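# Refit a dropped fuse into its panel clips

## Task

Retrieve the fuse that dropped out of its clips on the control panel into the wiring duct, and push it back so it sits seated in both clips; plastic forceps are available, standing in a block on the bench.

## Robot and tools

Robot: two seven-joint arms, left_arm and right_arm, each ending in a two-finger parallel gripper. Base positions in the scene frame: left_arm (+0.050, +0.412, 0) m, right_arm (+0.037, -0.285, 0) m, both turned only slightly about z. A camera stand sits behind the arms.

Frames. Scene frame: origin at table-top height, halfway between the nominal bases; +z up, +x out over the table, +y toward left_arm (arm names do not match image sides). Reported gripper positions (m), orientations (quat_wxyz) and velocities use the scene frame, and may be off by a few cm. Offsets you send are instead expressed along each arm's own Hand target axes. Gripper axes: fingers point along +z, open and close along y. end_effector_position is the point between closed pads, about 2 cm short of the tips; closing pushes the tips roughly 10 mm further along +z, mostly while the pads are more than 40 mm apart.

Row layout (used by execute_actions and move): one list of 14 numbers covering both arms, each in [-1, 1]: left_arm dx, dy, dz, rx, ry, rz, opening, then right_arm dx, dy, dz, rx, ry, rz, opening. Always send all 14 even if one arm stays still. The six pose numbers are an offset relative to that arm's Hand target at the start of the action or move, in the Hand target's own axes; 1.0 = 0.6 m for dx/dy/dz and 180 degrees for the rotation vector rx/ry/rz. Zeros for all six re-request the current Hand target. Opening is absolute, not an offset: +1 fully open (0.084 m), -1 closed. A 0 there is a real command (half open), so resend the current opening to keep a gripper unchanged.

execute_actions(actions, cameras): actions is a list of actions; each action is a table of up to 15 rows, one per 1/30 s step, the final row repeated to fill 15 steps. Every row counts from the action's start pose, not the prior row, and the next action starts from the new Hand target, so repeating an offset keeps moving. An empty actions list returns state plus all images. cameras: list of names, ["all"], or []; an unknown name voids the call.

move(target, speed, blend, opening_speed, blocking, cameras): straight-line paths toward one 14-number row or a list of up to 15 rows; every row counts from the same starting Hand targets. speed in m/s, 0.002 to 1 (default 0.25), turns up to twice that in rad/s; one value or one per target. blend in m rounds corners of a list (0 = stop at each). opening_speed, 0.2 or more per second on the -1..1 scale, ramps fingers. blocking=false returns after about 0.5 s while the motion continues. Moves cap at 10 s, ignore obstacles and the other arm, and the gripper can lag or overshoot speed, especially near full reach. The result adds a move: line (done, off_target, moving, held, fault) and any limits (paced = command clipped, held = steps withheld). Unnamed arms are done within 3 mm and 2 degrees; neither done nor off_target tells you about contact.

wait(seconds 0 to 10): lets time pass holding commands. stop(): brakes a running move. zoom_image(camera, region [x0,y0,x1,y1] pixels, max 504x504): closer look at cam_high, cam_left_wrist or cam_right_wrist from the latest images. clear_fault(arm): clears a reported torque fault on left_arm or right_arm. finished_scene(scene): ends scene, irreversible; call only when the fuse stays seated without the robot.

Results: per arm end_effector_position, quat, velocities (omitted when joint velocities are within noise), Hand target (last commanded pose after clipping, which next offsets count from), grip_measured (opening on the command scale; last joint position is the opening in m), Tool commands, joint positions and torques (include gravity; positive toward larger joint value; noisy, offset). Calls with actions also list some step positions.

Controller: each step clips the command to within 70 mm and 16 degrees of the measured pose. A gripper can rest short of its Hand target; waiting will not fix that, so resend or add the missing offset. A blocked arm keeps pushing until commanded back past its gripper. Big wrist turns can swing the elbow. A clearance check withholds commands bringing the arms too close, but not finger closing into the other arm.

Gripping: to hold, command an opening well below grip_measured; about 24 N per pad max. Holding the forceps, squeeze their tips on the fuse.

Avoid: dropping or flinging parts, anything leaving the table, fast impacts, hard pushes into the panel or duct, any contact between the arms, closing on the other gripper. Torque fault occurs when contact torque reaches joint limits (N m: waist 44.6, shoulder 44.8, upper arm roll 28.5, elbow 28.5, forearm roll 28.5, wrist pitch 15.3, wrist roll 16), or a motor saturates for 1 s, or is overloaded too long; the arm stops until clear_fault. Motor heat from loads, outstretched poses or unreachable targets gives MOTOR HOT at 65 °C and an over-temperature brake at 80 °C for 30 to 60 s. Joint ranges in rad: elbow -0.192 to 3.927 (straight 2.742), shoulder -2.059 to 2.094, wrist pitch -1.693 to 3.142, others ±6.283.

Cameras, all 672x504: cam_high fixed above at about (0.90, 0.40, 1.00) looking down; wrist cameras follow their hands. Calibration is OpenCV pinhole plus radial, with T_world_to_cam given; fixed camera may be shifted up to about 2.3 degrees and 9 mm.

Each tool is called after "Request:" as name([rows], argument=value, ...), one row to a line, values as JSON.

## Session

Request:
execute_actions(actions=[])

Scene clock: 0.00 s.
left_arm: end_effector_position=(+0.2535, +0.1299, +0.3328) grip_measured=+1.00 end_effector_quat_wxyz=(-0.122, +0.888, +0.365, +0.251) | right_arm: end_effector_position=(+0.2845, -0.7428, +0.1616) grip_measured=+1.00 end_effector_quat_wxyz=(-0.391, +0.237, +0.889, +0.012)
Joint positions: left_arm=[-0.472 -0.348 -0.656 1.082 0.312 1.586 -1.921 0.084] | right_arm=[-0.831 0.838 -0.053 2.064 -0.398 1.905 2.779 0.084]
Joint velocities: within noise
Joint torques (N m): no reading
Hand target: left_arm +0.2535, +0.1299, +0.3328; -0.122, +0.888, +0.365, +0.251 | right_arm +0.2845, -0.7428, +0.1616; -0.391, +0.237, +0.889, +0.012
Tool commands: left_gripper/opening=+1.0 right_gripper/opening=+1.0

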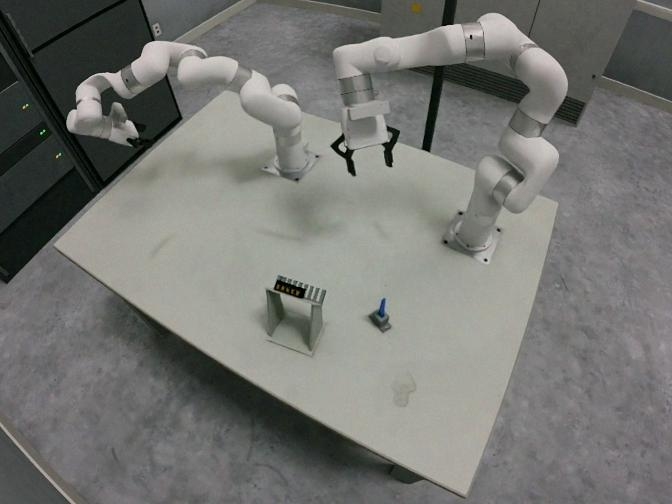

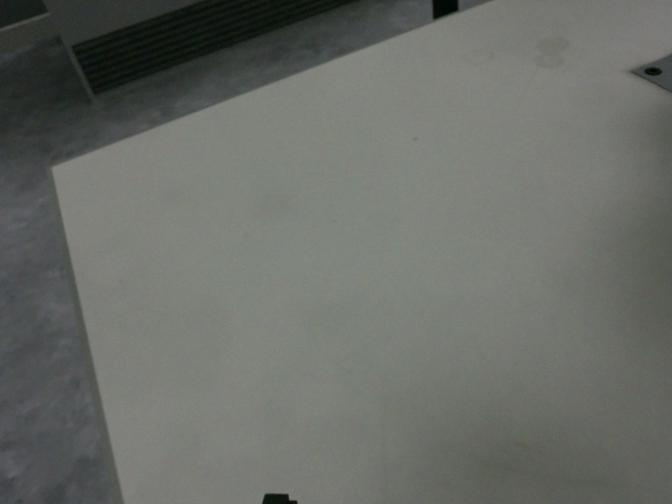

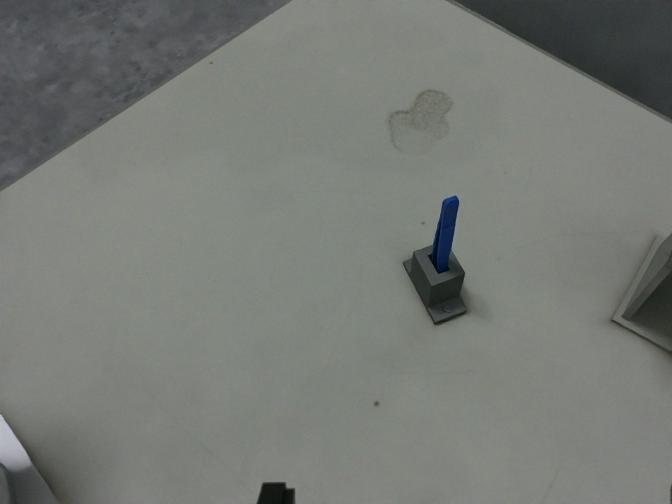

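Request:
zoom_image(camera="cam_high", region=[250, 260, 350, 360])

Request:
zoom_image(camera="cam_high", region=[350, 280, 420, 340])

Scaled by 5.040 from the camera's 672x504 image, which has a finer 960x720 frame.

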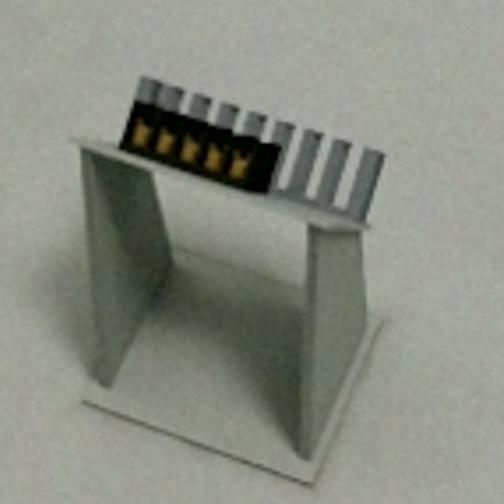

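Scaled by 7.200 from the camera's 672x504 image, which has a finer 960x720 frame.

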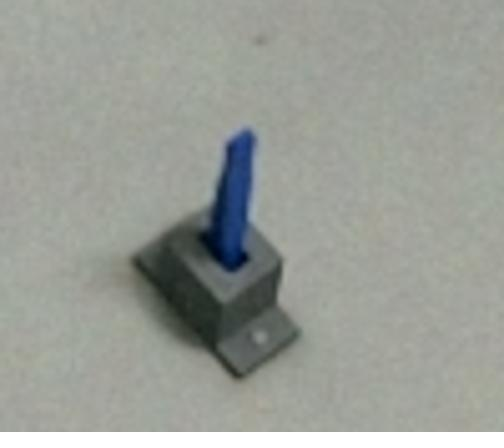

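Request:
move(target=[0.132,0.24,-0.019,-0.0808,-0.1663,0.2418,1,0,0,0,0,0,0,1], cameras=["all"])

Scene clock: 76.77 s.
left_arm: end_effector_position=(+0.3997, +0.0706, +0.3800) grip_measured=+1.00 end_effector_quat_wxyz=(+0.000, +1.000, +0.000, +0.000) | right_arm: end_effector_position=(+0.2845, -0.7428, +0.1616) grip_measured=+1.00 end_effector_quat_wxyz=(-0.391, +0.237, +0.889, +0.012)
Joint positions: left_arm=[-0.423 0.062 -0.329 1.623 0.02 1.565 -0.787 0.084] | right_arm=[-0.831 0.838 -0.053 2.064 -0.398 1.905 2.779 0.084]
Joint torques (N m): left_arm=[2.18 -19.94 1.89 13.91 -3.58 -0.39 2.17] | right_arm=[0.17 -37.92 -1.14 18.61 -1.05 0.26 0.04]
Hand target: left_arm +0.3997, +0.0705, +0.3800; +0.000, +1.000, +0.000, +0.000 | right_arm +0.2845, -0.7428, +0.1616; -0.391, +0.237, +0.889, +0.012
Off the commanded pose: left_arm 0.000 m, 0 deg | right_arm 0.000 m, 0 deg.
move: done
camera_calibration:
cam_left_wrist: T_world_to_cam=[[-0.00661847, -0.999973, 0.00307729, 0.105047], [-0.999955, 0.0065974, -0.00680622, 0.473575], [0.00678573, -0.0031222, -0.999972, 0.508007], [0, 0, 0, 1]] pos_world=[0.470802, 0.103506, 0.510893]

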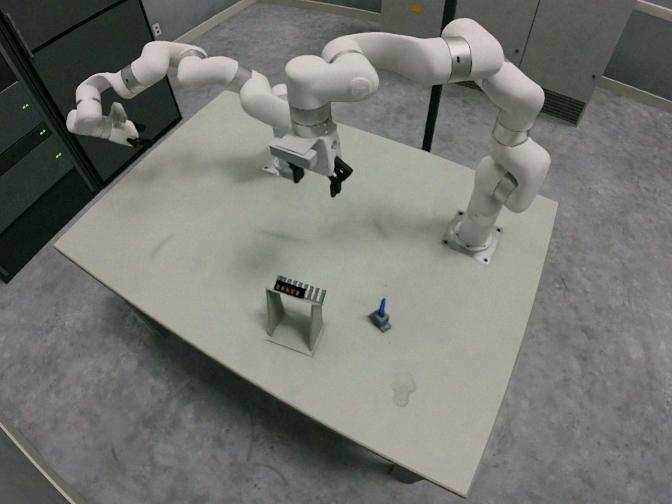

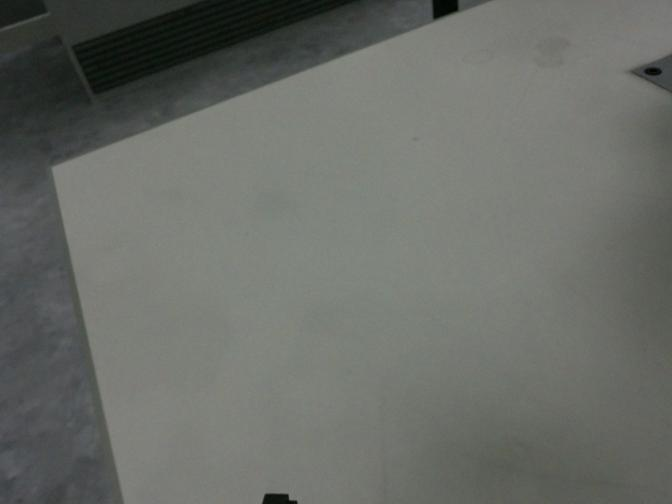

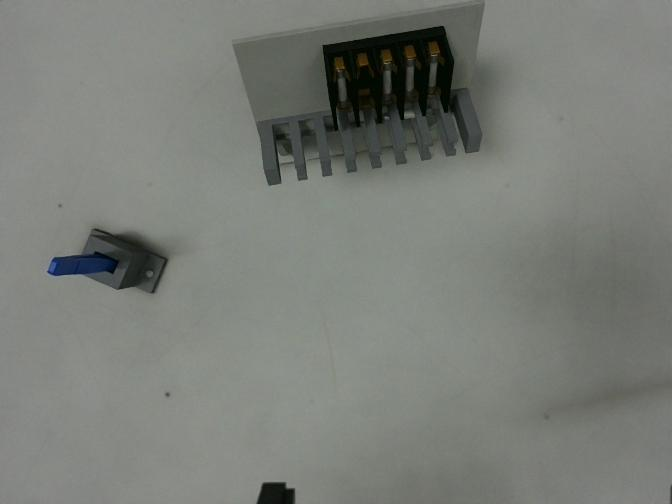

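Request:
zoom_image(camera="cam_right_wrist", region=[220, 0, 500, 200])

Request:
zoom_image(camera="cam_right_wrist", region=[40, 210, 180, 310])

Scaled by 1.800 from the camera's 672x504 image, which has a finer 960x720 frame.

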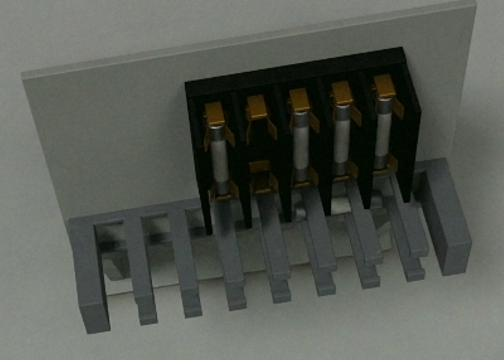

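Scaled by 3.600 from the camera's 672x504 image, which has a finer 960x720 frame.

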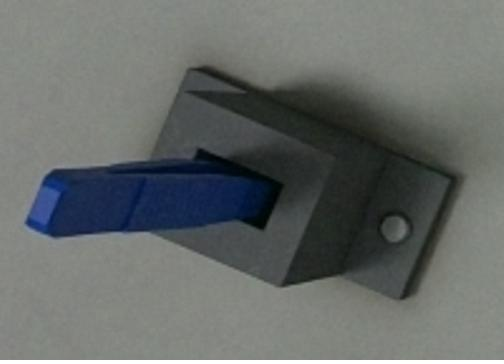

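Request:
move(target=[0.042,0.04,0.318,0,0.222,0,1,0,0,0,0,0,0,1], cameras=["cam_right_wrist"])

Request:
zoom_image(camera="cam_right_wrist", region=[150, 50, 500, 400])

Scene clock: 97.60 s.
left_arm: end_effector_position=(+0.4248, +0.0466, +0.1892) grip_measured=+1.00 end_effector_quat_wxyz=(+0.000, +0.940, -0.001, +0.341) | right_arm: end_effector_position=(+0.2845, -0.7428, +0.1616) grip_measured=+1.00 end_effector_quat_wxyz=(-0.391, +0.237, +0.889, +0.012)
Joint positions: left_arm=[-0.448 0.019 -0.437 0.86 1.03 0.647 -1.71 0.084] | right_arm=[-0.831 0.838 -0.053 2.064 -0.398 1.905 2.779 0.084]
Joint torques (N m): left_arm=[-4.53 -17.28 -5.18 13.59 4.1 0.42 -1.97] | right_arm=[0.36 -38 -1.11 18.89 -1.07 0.07 0.09]
Hand target: left_arm +0.4248, +0.0466, +0.1892; +0.000, +0.940, -0.001, +0.341 | right_arm +0.2845, -0.7428, +0.1616; -0.391, +0.237, +0.889, +0.012
Off the commanded pose: left_arm 0.000 m, 0 deg | right_arm 0.000 m, 0 deg.
move: done
Images, in order (width x height): cam_right_wrist 672x504.

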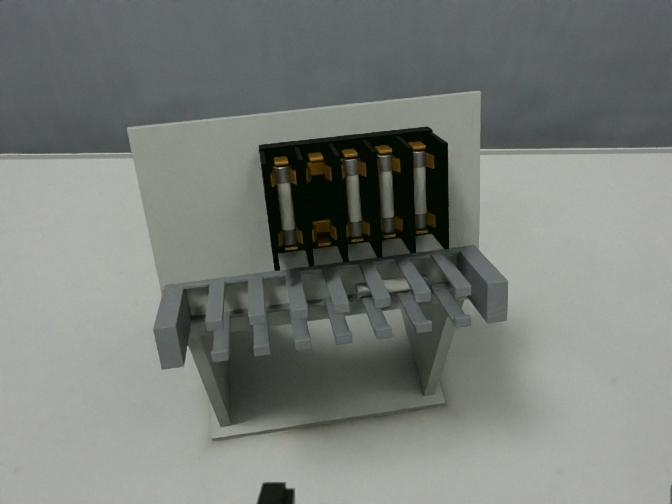

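Scaled by 1.440 from the camera's 672x504 image, which has a finer 960x720 frame.

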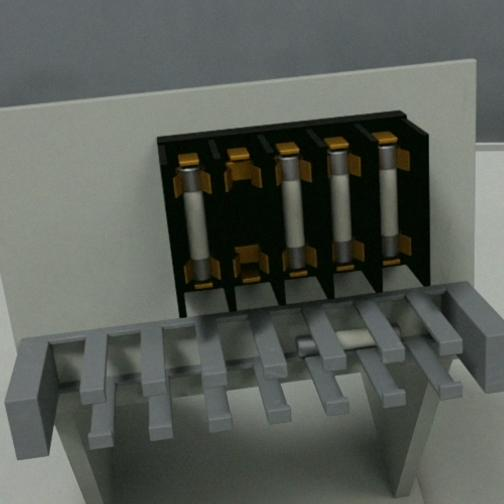

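Request:
move(target=[-0.249,-0.308,0.045,0,0.0556,0,1,0,0,0,0,0,0,1], cameras=["cam_right_wrist"])

Request:
zoom_image(camera="cam_right_wrist", region=[200, 100, 480, 380])

Scene clock: 139.10 s.
left_arm: end_effector_position=(+0.3277, +0.2315, +0.0727) grip_measured=+1.00 end_effector_quat_wxyz=(+0.000, +0.907, -0.001, +0.422) | right_arm: end_effector_position=(+0.2845, -0.7428, +0.1616) grip_measured=+1.00 end_effector_quat_wxyz=(-0.391, +0.237, +0.889, +0.012)
Joint positions: left_arm=[-0.396 -0.272 -0.415 0.185 1.905 0.549 -2.651 0.084] | right_arm=[-0.831 0.838 -0.053 2.064 -0.398 1.905 2.779 0.084]
Joint torques (N m): left_arm=[-4.7 -15.13 -3.25 5.45 4.1 1.61 -2] | right_arm=[0.16 -38.43 -1.16 18.55 -1.23 0.08 -0.05]
Hand target: left_arm +0.3277, +0.2315, +0.0727; +0.000, +0.907, -0.001, +0.422 | right_arm +0.2845, -0.7428, +0.1616; -0.391, +0.237, +0.889, +0.012
Off the commanded pose: left_arm 0.000 m, 0 deg | right_arm 0.000 m, 0 deg.
move: done
Images, in order (width x height): cam_right_wrist 672x504.

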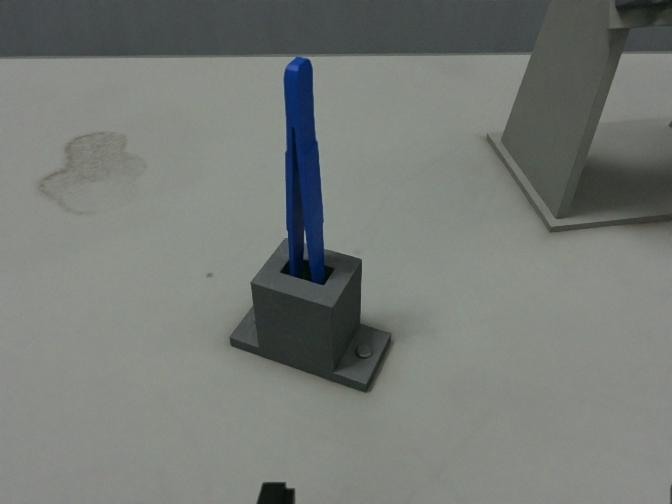

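Scaled by 1.800 from the camera's 672x504 image, which has a finer 960x720 frame.

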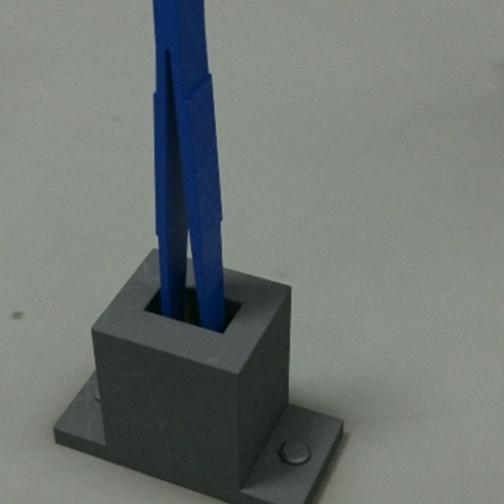

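Request:
move(target=[0.3127,-0.0683,0.043,-0.0502,-0.2749,0.1076,1,0,0,0,0,0,0,1], cameras=["cam_right_wrist"])

Request:
zoom_image(camera="cam_right_wrist", region=[300, 300, 500, 500])

Scene clock: 198.70 s.
left_arm: end_effector_position=(+0.4684, +0.2723, +0.1991) grip_measured=+1.00 end_effector_quat_wxyz=(+0.049, +0.911, -0.162, +0.376) | right_arm: end_effector_position=(+0.2845, -0.7428, +0.1616) grip_measured=+1.00 end_effector_quat_wxyz=(-0.391, +0.237, +0.889, +0.012)
Joint positions: left_arm=[-0.071 -0.278 0.058 0.476 1.538 -0.167 -1.296 0.084] | right_arm=[-0.831 0.838 -0.053 2.064 -0.398 1.905 2.779 0.084]
Joint torques (N m): left_arm=[-4.33 -20.34 5.44 8.34 -1.35 0.01 2.11] | right_arm=[0.81 -38.22 -1.29 18.41 -1.45 0.01 -0.03]
Hand target: left_arm +0.4683, +0.2723, +0.1997; +0.033, +0.954, -0.171, +0.244 | right_arm +0.2845, -0.7428, +0.1616; -0.391, +0.237, +0.889, +0.012
Off the commanded pose: left_arm 0.001 m, 45 deg; orientation clipped | right_arm 0.000 m, 0 deg.
move: off_target (left_arm); limits=paced
Images, in order (width x height): cam_right_wrist 672x504.

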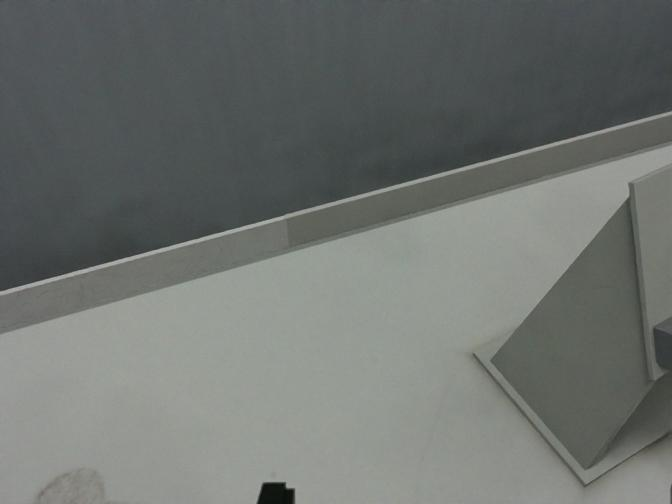

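Scaled by 2.520 from the camera's 672x504 image, which has a finer 960x720 frame.

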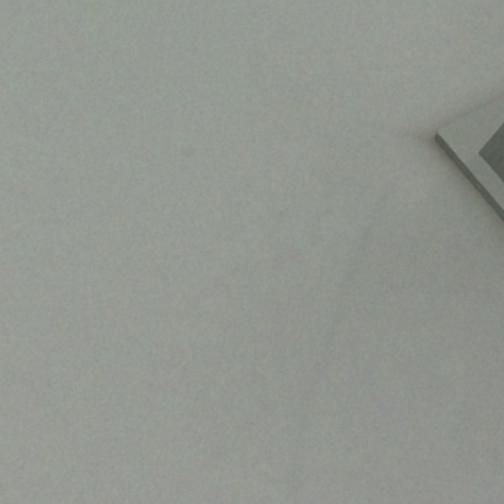

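Request:
move(target=[0,0,0,-0.0074,-0.158,0.002,1,0,0,0,0,0,0,1], cameras=["cam_right_wrist"])

Scene clock: 215.40 s.
left_arm: end_effector_position=(+0.4682, +0.2723, +0.1997) grip_measured=+1.00 end_effector_quat_wxyz=(+0.000, +0.984, -0.179, +0.000) | right_arm: end_effector_position=(+0.2845, -0.7428, +0.1616) grip_measured=+1.00 end_effector_quat_wxyz=(-0.391, +0.237, +0.889, +0.012)
Joint positions: left_arm=[-0.898 -0.086 0.599 0.953 0.057 1.024 -0.006 0.084] | right_arm=[-0.831 0.838 -0.053 2.064 -0.398 1.905 2.779 0.084]
Joint torques (N m): left_arm=[3.46 -13.48 3.33 14.16 -4.39 -0.43 2.25] | right_arm=[0.57 -37.97 -1 18.09 -1.11 -0.21 0.1]
Hand target: left_arm +0.4683, +0.2723, +0.1997; +0.000, +0.984, -0.179, +0.000 | right_arm +0.2845, -0.7428, +0.1616; -0.391, +0.237, +0.889, +0.012
Off the commanded pose: left_arm 0.000 m, 0 deg | right_arm 0.000 m, 0 deg.
move: done; limits=paced
Images, in order (width x height): cam_right_wrist 672x504.

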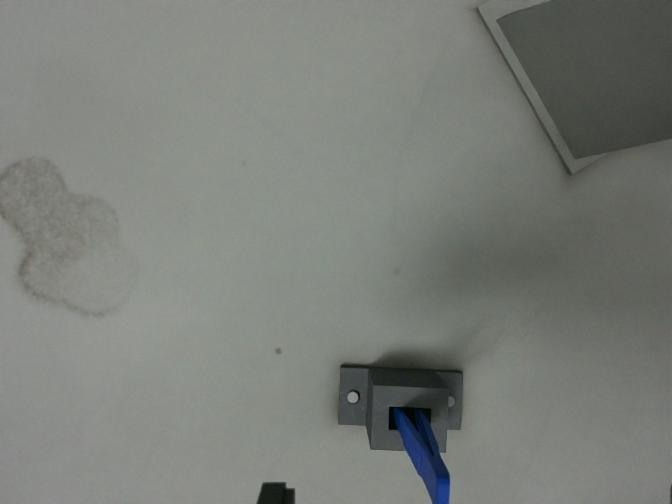

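Request:
move(target=[-0.0067,0.0025,0.198,0,0,0,0,0,0,0,0,0,0,1], cameras=["all"], speed=0.15)

Request:
zoom_image(camera="cam_high", region=[330, 250, 430, 350])

Scene clock: 231.03 s.
left_arm: end_effector_position=(+0.4640, +0.2723, +0.0809) grip_measured=-0.01 end_effector_quat_wxyz=(+0.000, +0.984, -0.179, +0.000) | right_arm: end_effector_position=(+0.2845, -0.7428, +0.1616) grip_measured=+1.00 end_effector_quat_wxyz=(-0.391, +0.237, +0.889, +0.012)
Joint positions: left_arm=[-0.886 0.142 0.597 0.792 -0.128 0.677 0.13 0.044] | right_arm=[-0.831 0.838 -0.053 2.064 -0.398 1.905 2.779 0.084]
Joint torques (N m): left_arm=[3.93 -17.06 -3.11 12.5 -4.6 -2.7 2.19] | right_arm=[0.59 -38.3 -1.11 18.26 -1.15 0.04 -0.03]
Hand target: left_arm +0.4641, +0.2723, +0.0809; +0.000, +0.984, -0.179, +0.000 | right_arm +0.2845, -0.7428, +0.1616; -0.391, +0.237, +0.889, +0.012
Off the commanded pose: left_arm 0.000 m, 0 deg | right_arm 0.000 m, 0 deg.
move: done
camera_calibration:
cam_left_wrist: T_world_to_cam=[[-0.358132, -0.933664, 0.00359775, 0.453148], [-0.933649, 0.358094, -0.00824218, 0.408144], [0.00640709, -0.00631082, -0.99996, 0.210072], [0, 0, 0, 1]] pos_world=[0.542004, 0.27826, 0.211798]

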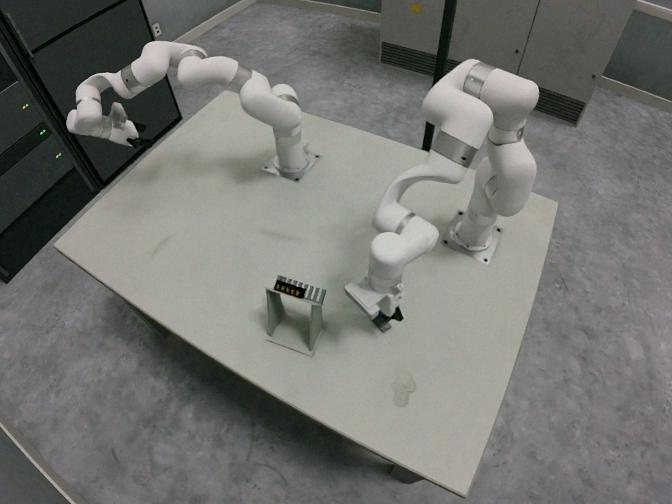

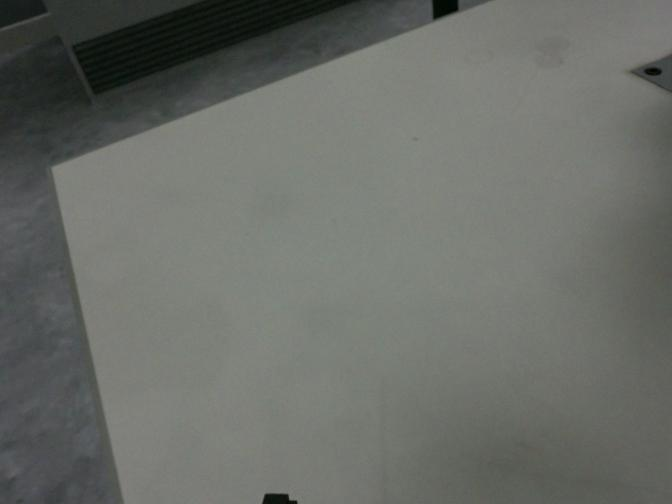

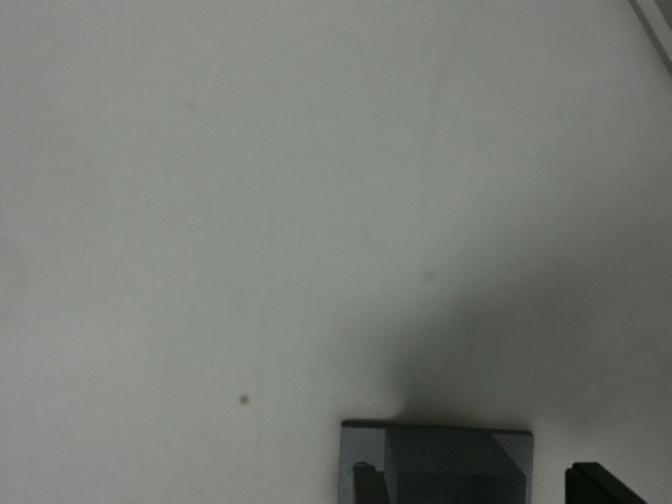

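Scaled by 5.040 from the camera's 672x504 image, which has a finer 960x720 frame.

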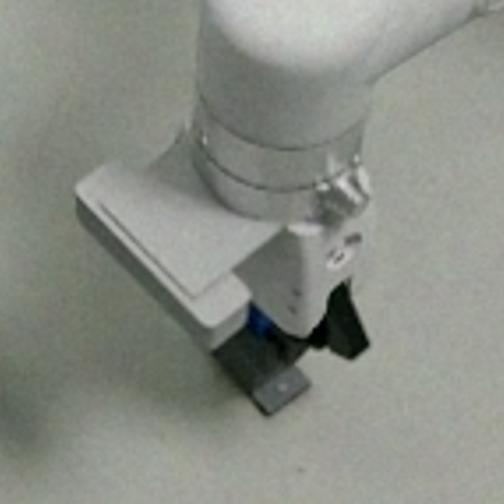

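Request:
move(target=[0,0,0,0,0,0,-0.75,0,0,0,0,0,0,1], opening_speed=0.6, cameras=["cam_right_wrist"])

Scene clock: 237.53 s.
left_arm: end_effector_position=(+0.4641, +0.2723, +0.0809) grip_measured=-0.77 end_effector_quat_wxyz=(+0.000, +0.984, -0.179, +0.000) | right_arm: end_effector_position=(+0.2845, -0.7428, +0.1616) grip_measured=+1.00 end_effector_quat_wxyz=(-0.391, +0.237, +0.889, +0.012)
Joint positions: left_arm=[-0.886 0.142 0.597 0.792 -0.128 0.677 0.13 0.01] | right_arm=[-0.831 0.838 -0.053 2.064 -0.398 1.905 2.779 0.084]
Joint torques (N m): left_arm=[3.89 -16.97 -3.02 12.44 -4.61 -2.31 1.95] | right_arm=[0.46 -37.95 -1.17 18.22 -1.19 0.2 -0.11]
Hand target: left_arm +0.4641, +0.2723, +0.0809; +0.000, +0.984, -0.179, +0.000 | right_arm +0.2845, -0.7428, +0.1616; -0.391, +0.237, +0.889, +0.012
Off the commanded pose: left_arm 0.000 m, 0 deg | right_arm 0.000 m, 0 deg.
move: done
Images, in order (width x height): cam_right_wrist 672x504.

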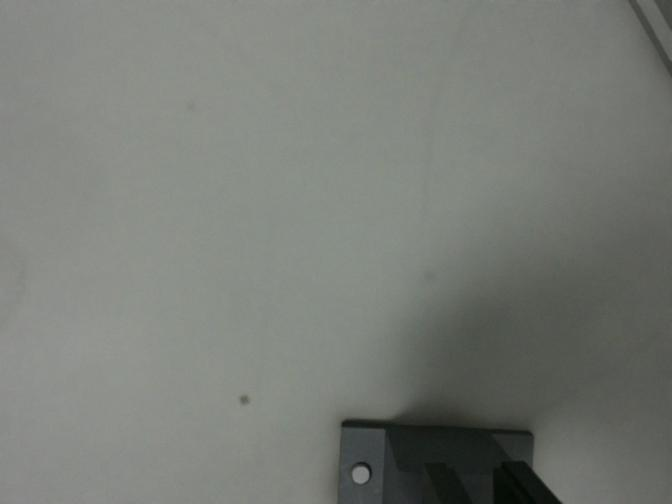

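Request:
move(target=[0,0,0,0,0,0,-0.87,0,0,0,0,0,0,1], opening_speed=0.6)

Scene clock: 243.47 s.
left_arm: end_effector_position=(+0.4641, +0.2723, +0.0809) grip_measured=-0.87 end_effector_quat_wxyz=(+0.000, +0.984, -0.179, +0.000) | right_arm: end_effector_position=(+0.2845, -0.7428, +0.1616) grip_measured=+1.00 end_effector_quat_wxyz=(-0.391, +0.237, +0.889, +0.012)
Joint positions: left_arm=[-0.886 0.142 0.597 0.792 -0.128 0.677 0.13 0.006] | right_arm=[-0.831 0.838 -0.053 2.064 -0.398 1.905 2.779 0.084]
Joint torques (N m): left_arm=[3.4 -17.45 -3.33 12.24 -4.38 -1.94 1.91] | right_arm=[0.88 -37.43 -1.12 18.17 -1.19 0.07 -0.26]
Hand target: left_arm +0.4641, +0.2723, +0.0809; +0.000, +0.984, -0.179, +0.000 | right_arm +0.2845, -0.7428, +0.1616; -0.391, +0.237, +0.889, +0.012
Off the commanded pose: left_arm 0.000 m, 0 deg | right_arm 0.000 m, 0 deg.
move: done

Request:
wait(seconds=0.1, cameras=["cam_high"])

Request:
zoom_image(camera="cam_high", region=[360, 290, 420, 335])

Scene clock: 251.33 s.
left_arm: end_effector_position=(+0.4641, +0.2723, +0.0809) grip_measured=-0.87 end_effector_quat_wxyz=(+0.000, +0.984, -0.179, +0.000) | right_arm: end_effector_position=(+0.2845, -0.7428, +0.1616) grip_measured=+1.00 end_effector_quat_wxyz=(-0.391, +0.237, +0.889, +0.012)
Joint positions: left_arm=[-0.886 0.142 0.597 0.792 -0.128 0.677 0.13 0.006] | right_arm=[-0.831 0.838 -0.053 2.064 -0.398 1.905 2.779 0.084]
Joint torques (N m): left_arm=[3.62 -17.68 -3.06 12.67 -4.35 -1.77 2.03] | right_arm=[0.25 -37.75 -1.07 17.73 -1.56 -0.06 0.06]
Hand target: left_arm +0.4641, +0.2723, +0.0809; +0.000, +0.984, -0.179, +0.000 | right_arm +0.2845, -0.7428, +0.1616; -0.391, +0.237, +0.889, +0.012
Tool commands: left_gripper/opening=-0.87 right_gripper/opening=+1.0
Off the commanded pose: left_arm 0.000 m, 0 deg | right_arm 0.000 m, 0 deg.
wait: 0.10 s; at rest from the start
Images, in order (width x height): cam_high 672x504.

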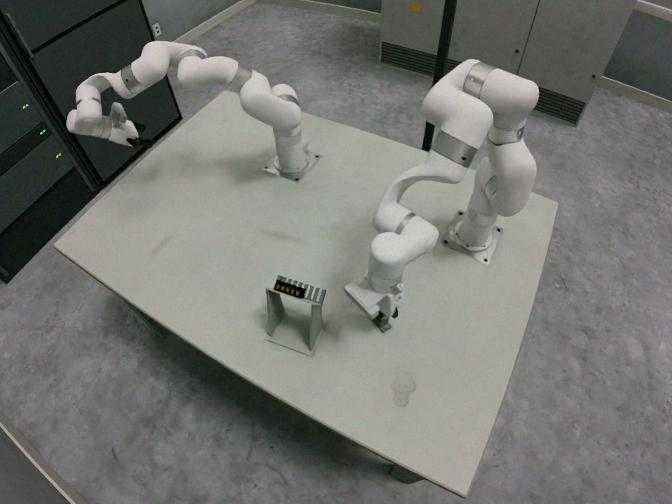

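Scaled by 8.400 from the camera's 672x504 image, which has a finer 960x720 frame.

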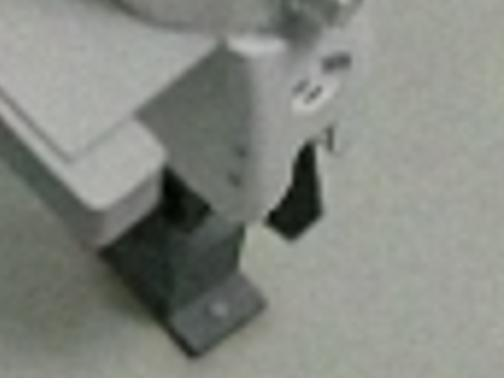

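Request:
move(target=[0,0,0,0,0,0,-1,0,0,0,0,0,0,1], opening_speed=0.5)

Scene clock: 257.33 s.
left_arm: end_effector_position=(+0.4641, +0.2723, +0.0809) grip_measured=-0.87 end_effector_quat_wxyz=(+0.000, +0.984, -0.179, +0.000) | right_arm: end_effector_position=(+0.2845, -0.7428, +0.1616) grip_measured=+1.00 end_effector_quat_wxyz=(-0.391, +0.237, +0.889, +0.012)
Joint positions: left_arm=[-0.886 0.142 0.597 0.792 -0.128 0.677 0.13 0.006] | right_arm=[-0.831 0.838 -0.053 2.064 -0.398 1.905 2.779 0.084]
Joint torques (N m): left_arm=[3.25 -18.16 -3.2 12.37 -3.87 -1.24 2.14] | right_arm=[0.26 -37.68 -1.14 18.18 -1.23 -0.03 -0.13]
Hand target: left_arm +0.4641, +0.2723, +0.0809; +0.000, +0.984, -0.179, +0.000 | right_arm +0.2845, -0.7428, +0.1616; -0.391, +0.237, +0.889, +0.012
Off the commanded pose: left_arm 0.000 m, 0 deg | right_arm 0.000 m, 0 deg.
move: done

Request:
move(target=[0,0,-0.2,0,0,0,-0.95,0,0,0,0,0,0,1], cameras=["cam_high","cam_right_wrist"])

Request:
zoom_image(camera="cam_right_wrist", region=[350, 354, 550, 504])

Request:
zoom_image(camera="cam_high", region=[350, 240, 430, 300])

Scene clock: 270.90 s.
left_arm: end_effector_position=(+0.4640, +0.2723, +0.2008) grip_measured=-0.87 end_effector_quat_wxyz=(+0.000, +0.984, -0.179, +0.000) | right_arm: end_effector_position=(+0.2845, -0.7428, +0.1616) grip_measured=+1.00 end_effector_quat_wxyz=(-0.391, +0.237, +0.889, +0.012)
Joint positions: left_arm=[-0.906 -0.104 0.602 0.941 0.069 1.027 -0.019 0.006] | right_arm=[-0.831 0.838 -0.053 2.064 -0.398 1.905 2.779 0.084]
Joint torques (N m): left_arm=[-4.45 -23.8 -6.4 14.05 4.61 -0.12 -1.96] | right_arm=[0.57 -37.71 -0.78 17.98 -1.45 0.06 0.09]
Hand target: left_arm +0.4640, +0.2723, +0.2009; +0.000, +0.984, -0.179, +0.000 | right_arm +0.2845, -0.7428, +0.1616; -0.391, +0.237, +0.889, +0.012
Off the commanded pose: left_arm 0.000 m, 0 deg | right_arm 0.000 m, 0 deg.
move: done
Images, in order (width x height): cam_high 672x504, cam_right_wrist 672x504.

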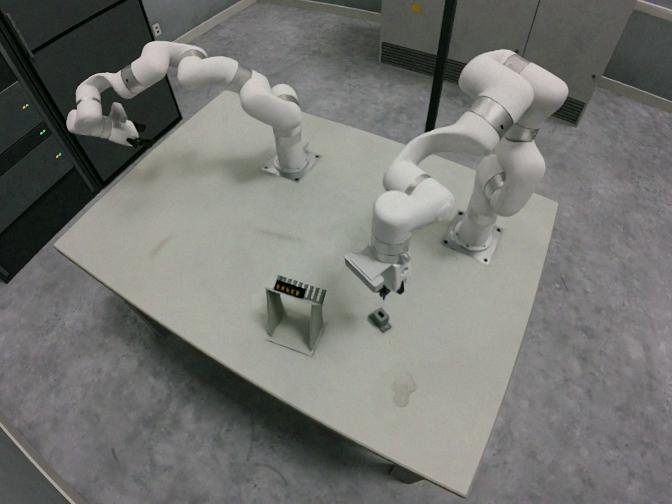

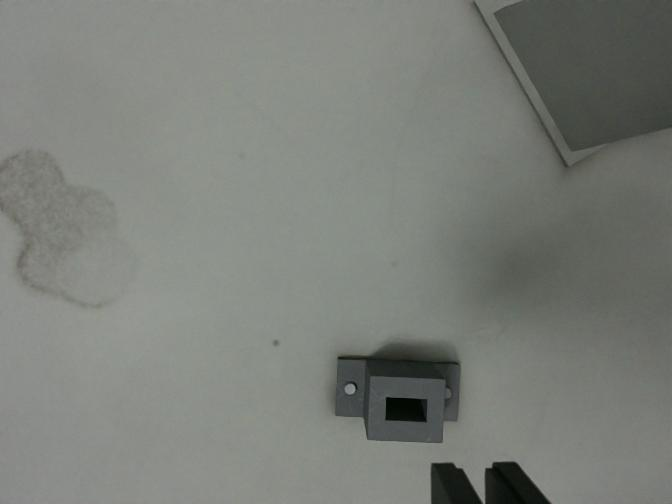

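Scaled by 2.520 from the camera's 672x504 image, which has a finer 960x720 frame.

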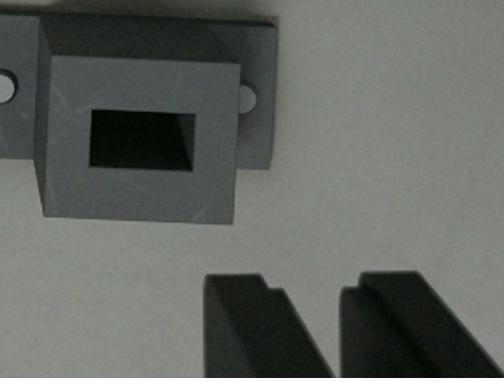

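Scaled by 6.300 from the camera's 672x504 image, which has a finer 960x720 frame.

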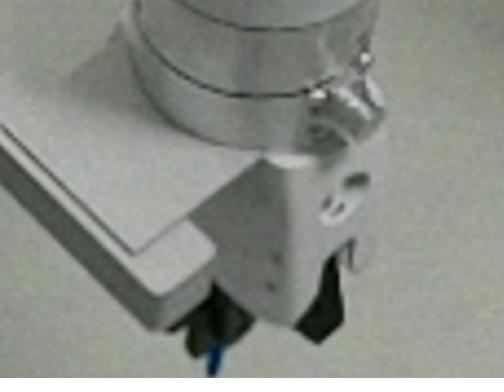

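Request:
move(target=[0,0,0,0,0,0,-0.95,0.032,0.62,-0.028,0,0,0,1], speed=0.4)

Request:
move(target=[0,0,0,0,0,0,-0.95,0.032,0.627,-0.0283,-0.2998,0.2535,0.0691,1], cameras=["all"], speed=0.4)

Scene clock: 356.13 s.
left_arm: end_effector_position=(+0.4640, +0.2723, +0.2009) grip_measured=-0.87 end_effector_quat_wxyz=(+0.000, +0.984, -0.179, +0.000) | right_arm: end_effector_position=(+0.4450, -0.4081, +0.1259) grip_measured=+1.00 end_effector_quat_wxyz=(-0.391, +0.237, +0.889, +0.012)
Joint positions: left_arm=[-0.906 -0.104 0.602 0.941 0.069 1.027 -0.019 0.006] | right_arm=[-0.432 0.669 0.192 1.688 -0.08 1.834 3.44 0.084]
Joint torques (N m): left_arm=[-4.55 -24.31 -6.88 13.93 4.2 -0.59 -1.92] | right_arm=[6.59 -29.75 4.33 20.65 4.92 2.1 0.89]
Hand target: left_arm +0.4640, +0.2723, +0.2009; +0.000, +0.984, -0.179, +0.000 | right_arm +0.4450, -0.4081, +0.1259; -0.391, +0.237, +0.889, +0.012
Off the commanded pose: left_arm 0.000 m, 0 deg | right_arm 0.000 m, 0 deg.
move: done

Scene clock: 358.30 s.
left_arm: end_effector_position=(+0.4640, +0.2723, +0.2009) grip_measured=-0.87 end_effector_quat_wxyz=(+0.000, +0.984, -0.179, +0.000) | right_arm: end_effector_position=(+0.6073, -0.0697, +0.0898) grip_measured=+1.00 end_effector_quat_wxyz=(+0.545, -0.450, -0.546, -0.450)
Joint positions: left_arm=[-0.906 -0.104 0.602 0.941 0.069 1.027 -0.019 0.006] | right_arm=[-0.361 1.162 0.458 1.809 1.029 1.503 3.925 0.084]
Joint torques (N m): left_arm=[-4.32 -23.86 -6.59 14.06 4.15 -0.52 -1.93] | right_arm=[6.6 -33.3 9.61 17.74 6.25 -0.56 -1.17]
Hand target: left_arm +0.4640, +0.2723, +0.2009; +0.000, +0.984, -0.179, +0.000 | right_arm +0.6074, -0.0697, +0.0898; +0.545, -0.450, -0.546, -0.450
Off the commanded pose: left_arm 0.000 m, 0 deg | right_arm 0.000 m, 0 deg.
move: done
camera_calibration:
cam_left_wrist: T_world_to_cam=[[-0.358132, -0.933664, 0.00359775, 0.452681], [-0.933649, 0.358094, -0.00824218, 0.40904], [0.00640709, -0.00631082, -0.99996, 0.330068], [0, 0, 0, 1]] pos_world=[0.541904, 0.27826, 0.331798]
cam_right_wrist: T_world_to_cam=[[0.981181, 0.192635, 0.0132088, -0.554591], [0.0119606, 0.00764116, -0.999899, 0.156317], [-0.192717, 0.981241, 0.00519333, 0.314611], [0, 0, 0, 1]] pos_world=[0.602916, -0.20307, 0.161993]

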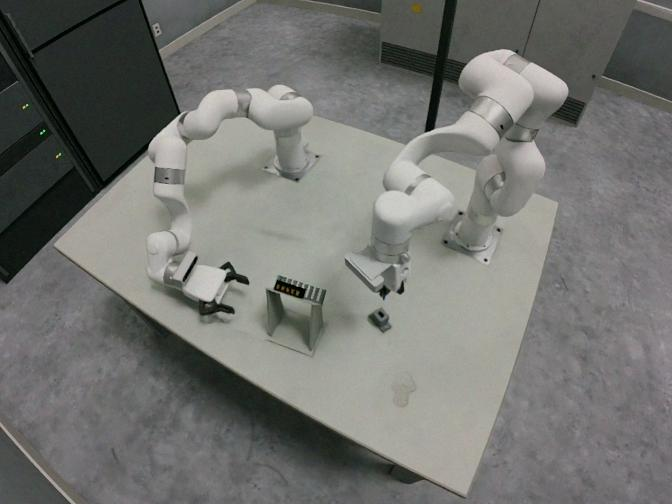

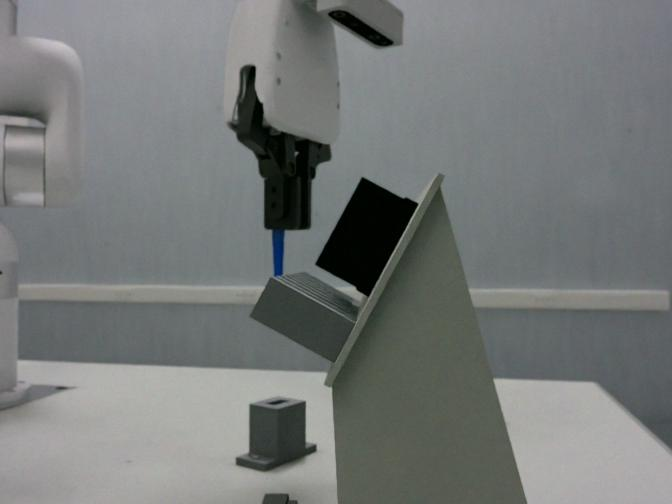

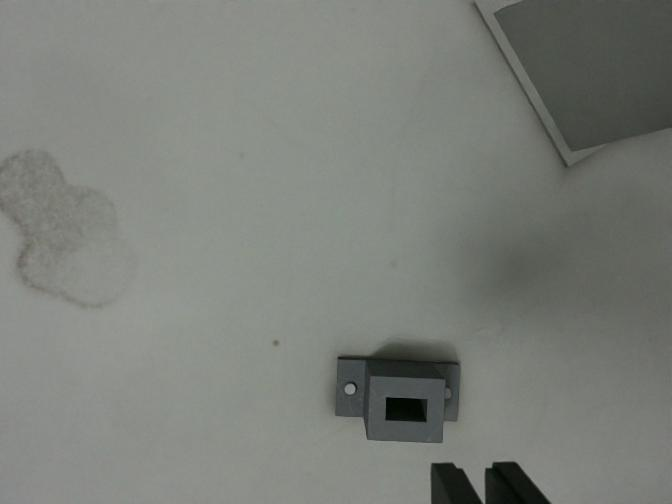

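Request:
move([
  [-0.0707,0.209,-0.033,0.0938,0.3327,-0.158,-0.95,0,0,0,0,0,0,1],
  [0.1095,0.4218,0.1517,0.0938,0.3327,-0.158,-0.95,0,0,0,0,0,0,1],
], cameras=["all"], blend=0.02)

Request:
zoom_image(camera="cam_right_wrist", region=[120, 100, 520, 400])

Request:
zoom_image(camera="cam_left_wrist", region=[160, 140, 480, 420])

Scene clock: 417.13 s.
left_arm: end_effector_position=(+0.4362, +0.0123, +0.1099) grip_measured=-0.87 end_effector_quat_wxyz=(-0.048, +0.855, +0.082, +0.509) | right_arm: end_effector_position=(+0.6074, -0.0697, +0.0898) grip_measured=+1.00 end_effector_quat_wxyz=(+0.545, -0.450, -0.546, -0.450)
Joint positions: left_arm=[-0.657 0.464 -0.48 1.041 1.58 1.198 -2.432 0.006] | right_arm=[-0.361 1.162 0.458 1.809 1.029 1.503 3.925 0.084]
Joint torques (N m): left_arm=[-4.82 -26.09 -0.27 11.98 5.29 1.82 2.18] | right_arm=[6.72 -33.25 9.43 17.58 6.4 -0.36 -0.9]
Hand target: left_arm +0.4362, +0.0123, +0.1099; -0.048, +0.855, +0.082, +0.509 | right_arm +0.6074, -0.0697, +0.0898; +0.545, -0.450, -0.546, -0.450
Off the commanded pose: left_arm 0.000 m, 0 deg | right_arm 0.000 m, 0 deg.
move: done
camera_calibration:
cam_left_wrist: T_world_to_cam=[[0.183186, -0.983076, -0.00226494, -0.0345713], [-0.462429, -0.084135, -0.882656, 0.37154], [0.867527, 0.162737, -0.470015, -0.198311], [0, 0, 0, 1]] pos_world=[0.350184, 0.029546, 0.234655]
cam_right_wrist: T_world_to_cam=[[0.9812, 0.192539, 0.0132279, -0.554644], [0.01198, 0.00764405, -0.999899, 0.156305], [-0.192621, 0.98126, 0.00519373, 0.314459], [0, 0, 0, 1]] pos_world=[0.602916, -0.20297, 0.161993]

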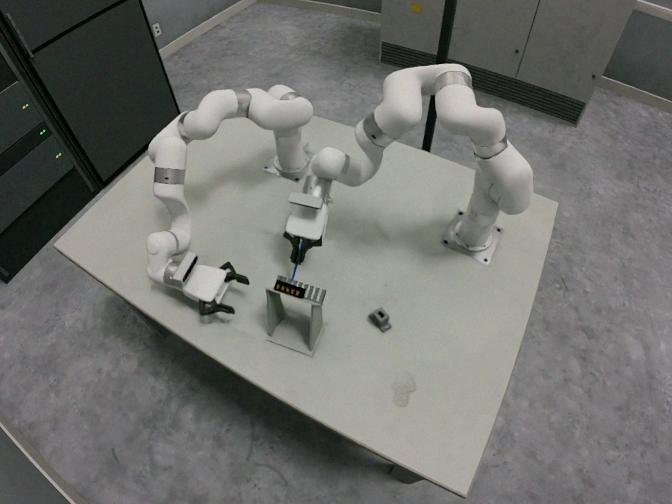

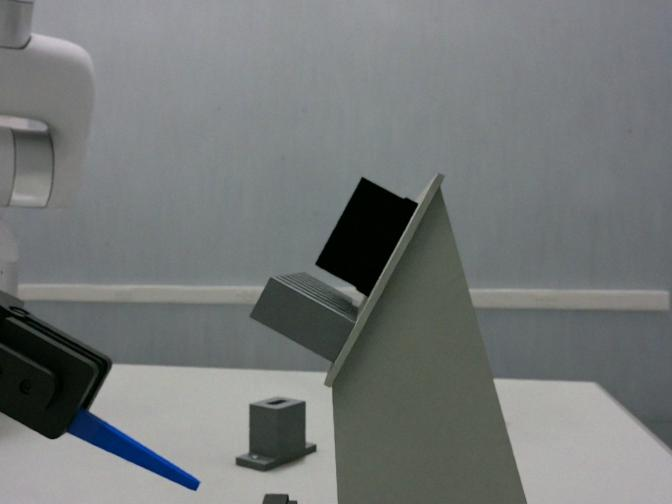

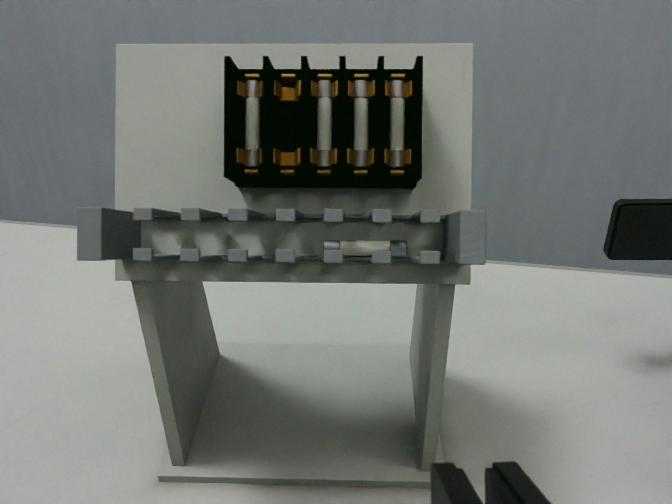

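Scaled by 1.260 from the camera's 672x504 image, which has a finer 960x720 frame.

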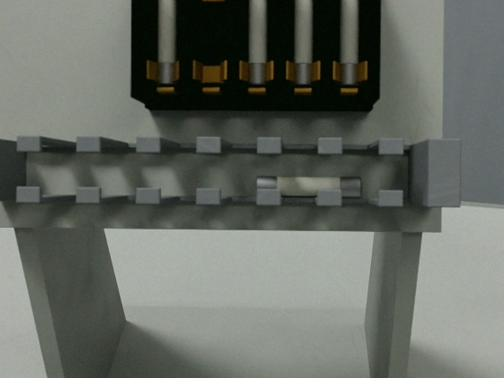

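Scaled by 1.575 from the camera's 672x504 image, which has a finer 960x720 frame.

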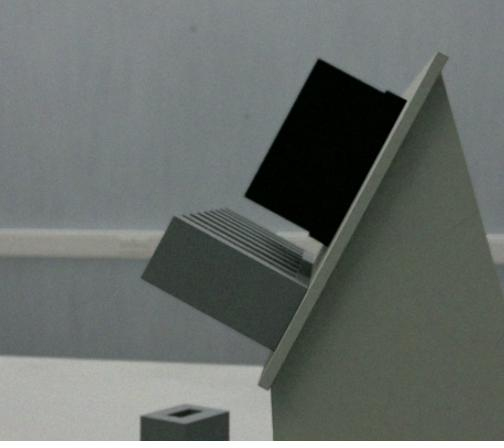

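Request:
zoom_image(camera="cam_left_wrist", region=[40, 384, 240, 504])

Scaled by 2.520 from the camera's 672x504 image, which has a finer 960x720 frame.

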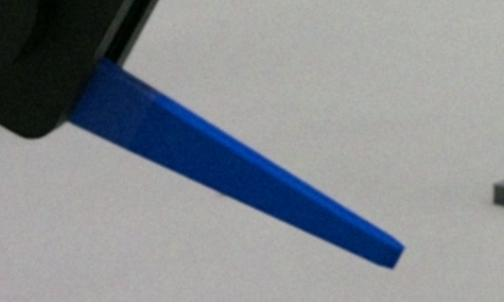

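Request:
zoom_image(camera="cam_right_wrist", region=[300, 195, 440, 275])

Request:
zoom_image(camera="cam_right_wrist", region=[215, 50, 435, 195])

Scaled by 3.600 from the camera's 672x504 image, which has a finer 960x720 frame.

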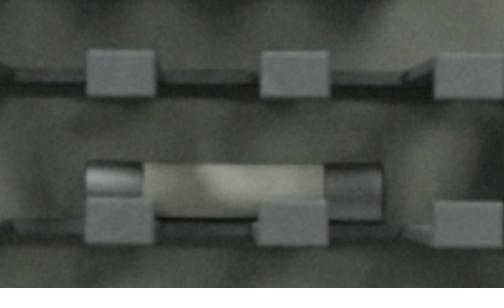

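Scaled by 2.291 from the camera's 672x504 image, which has a finer 960x720 frame.

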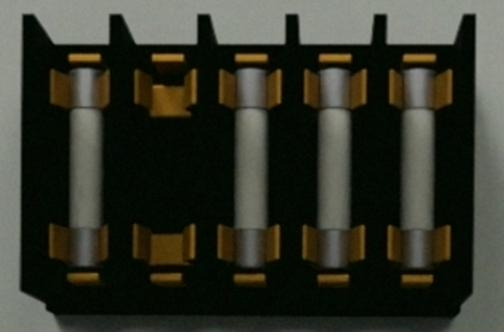

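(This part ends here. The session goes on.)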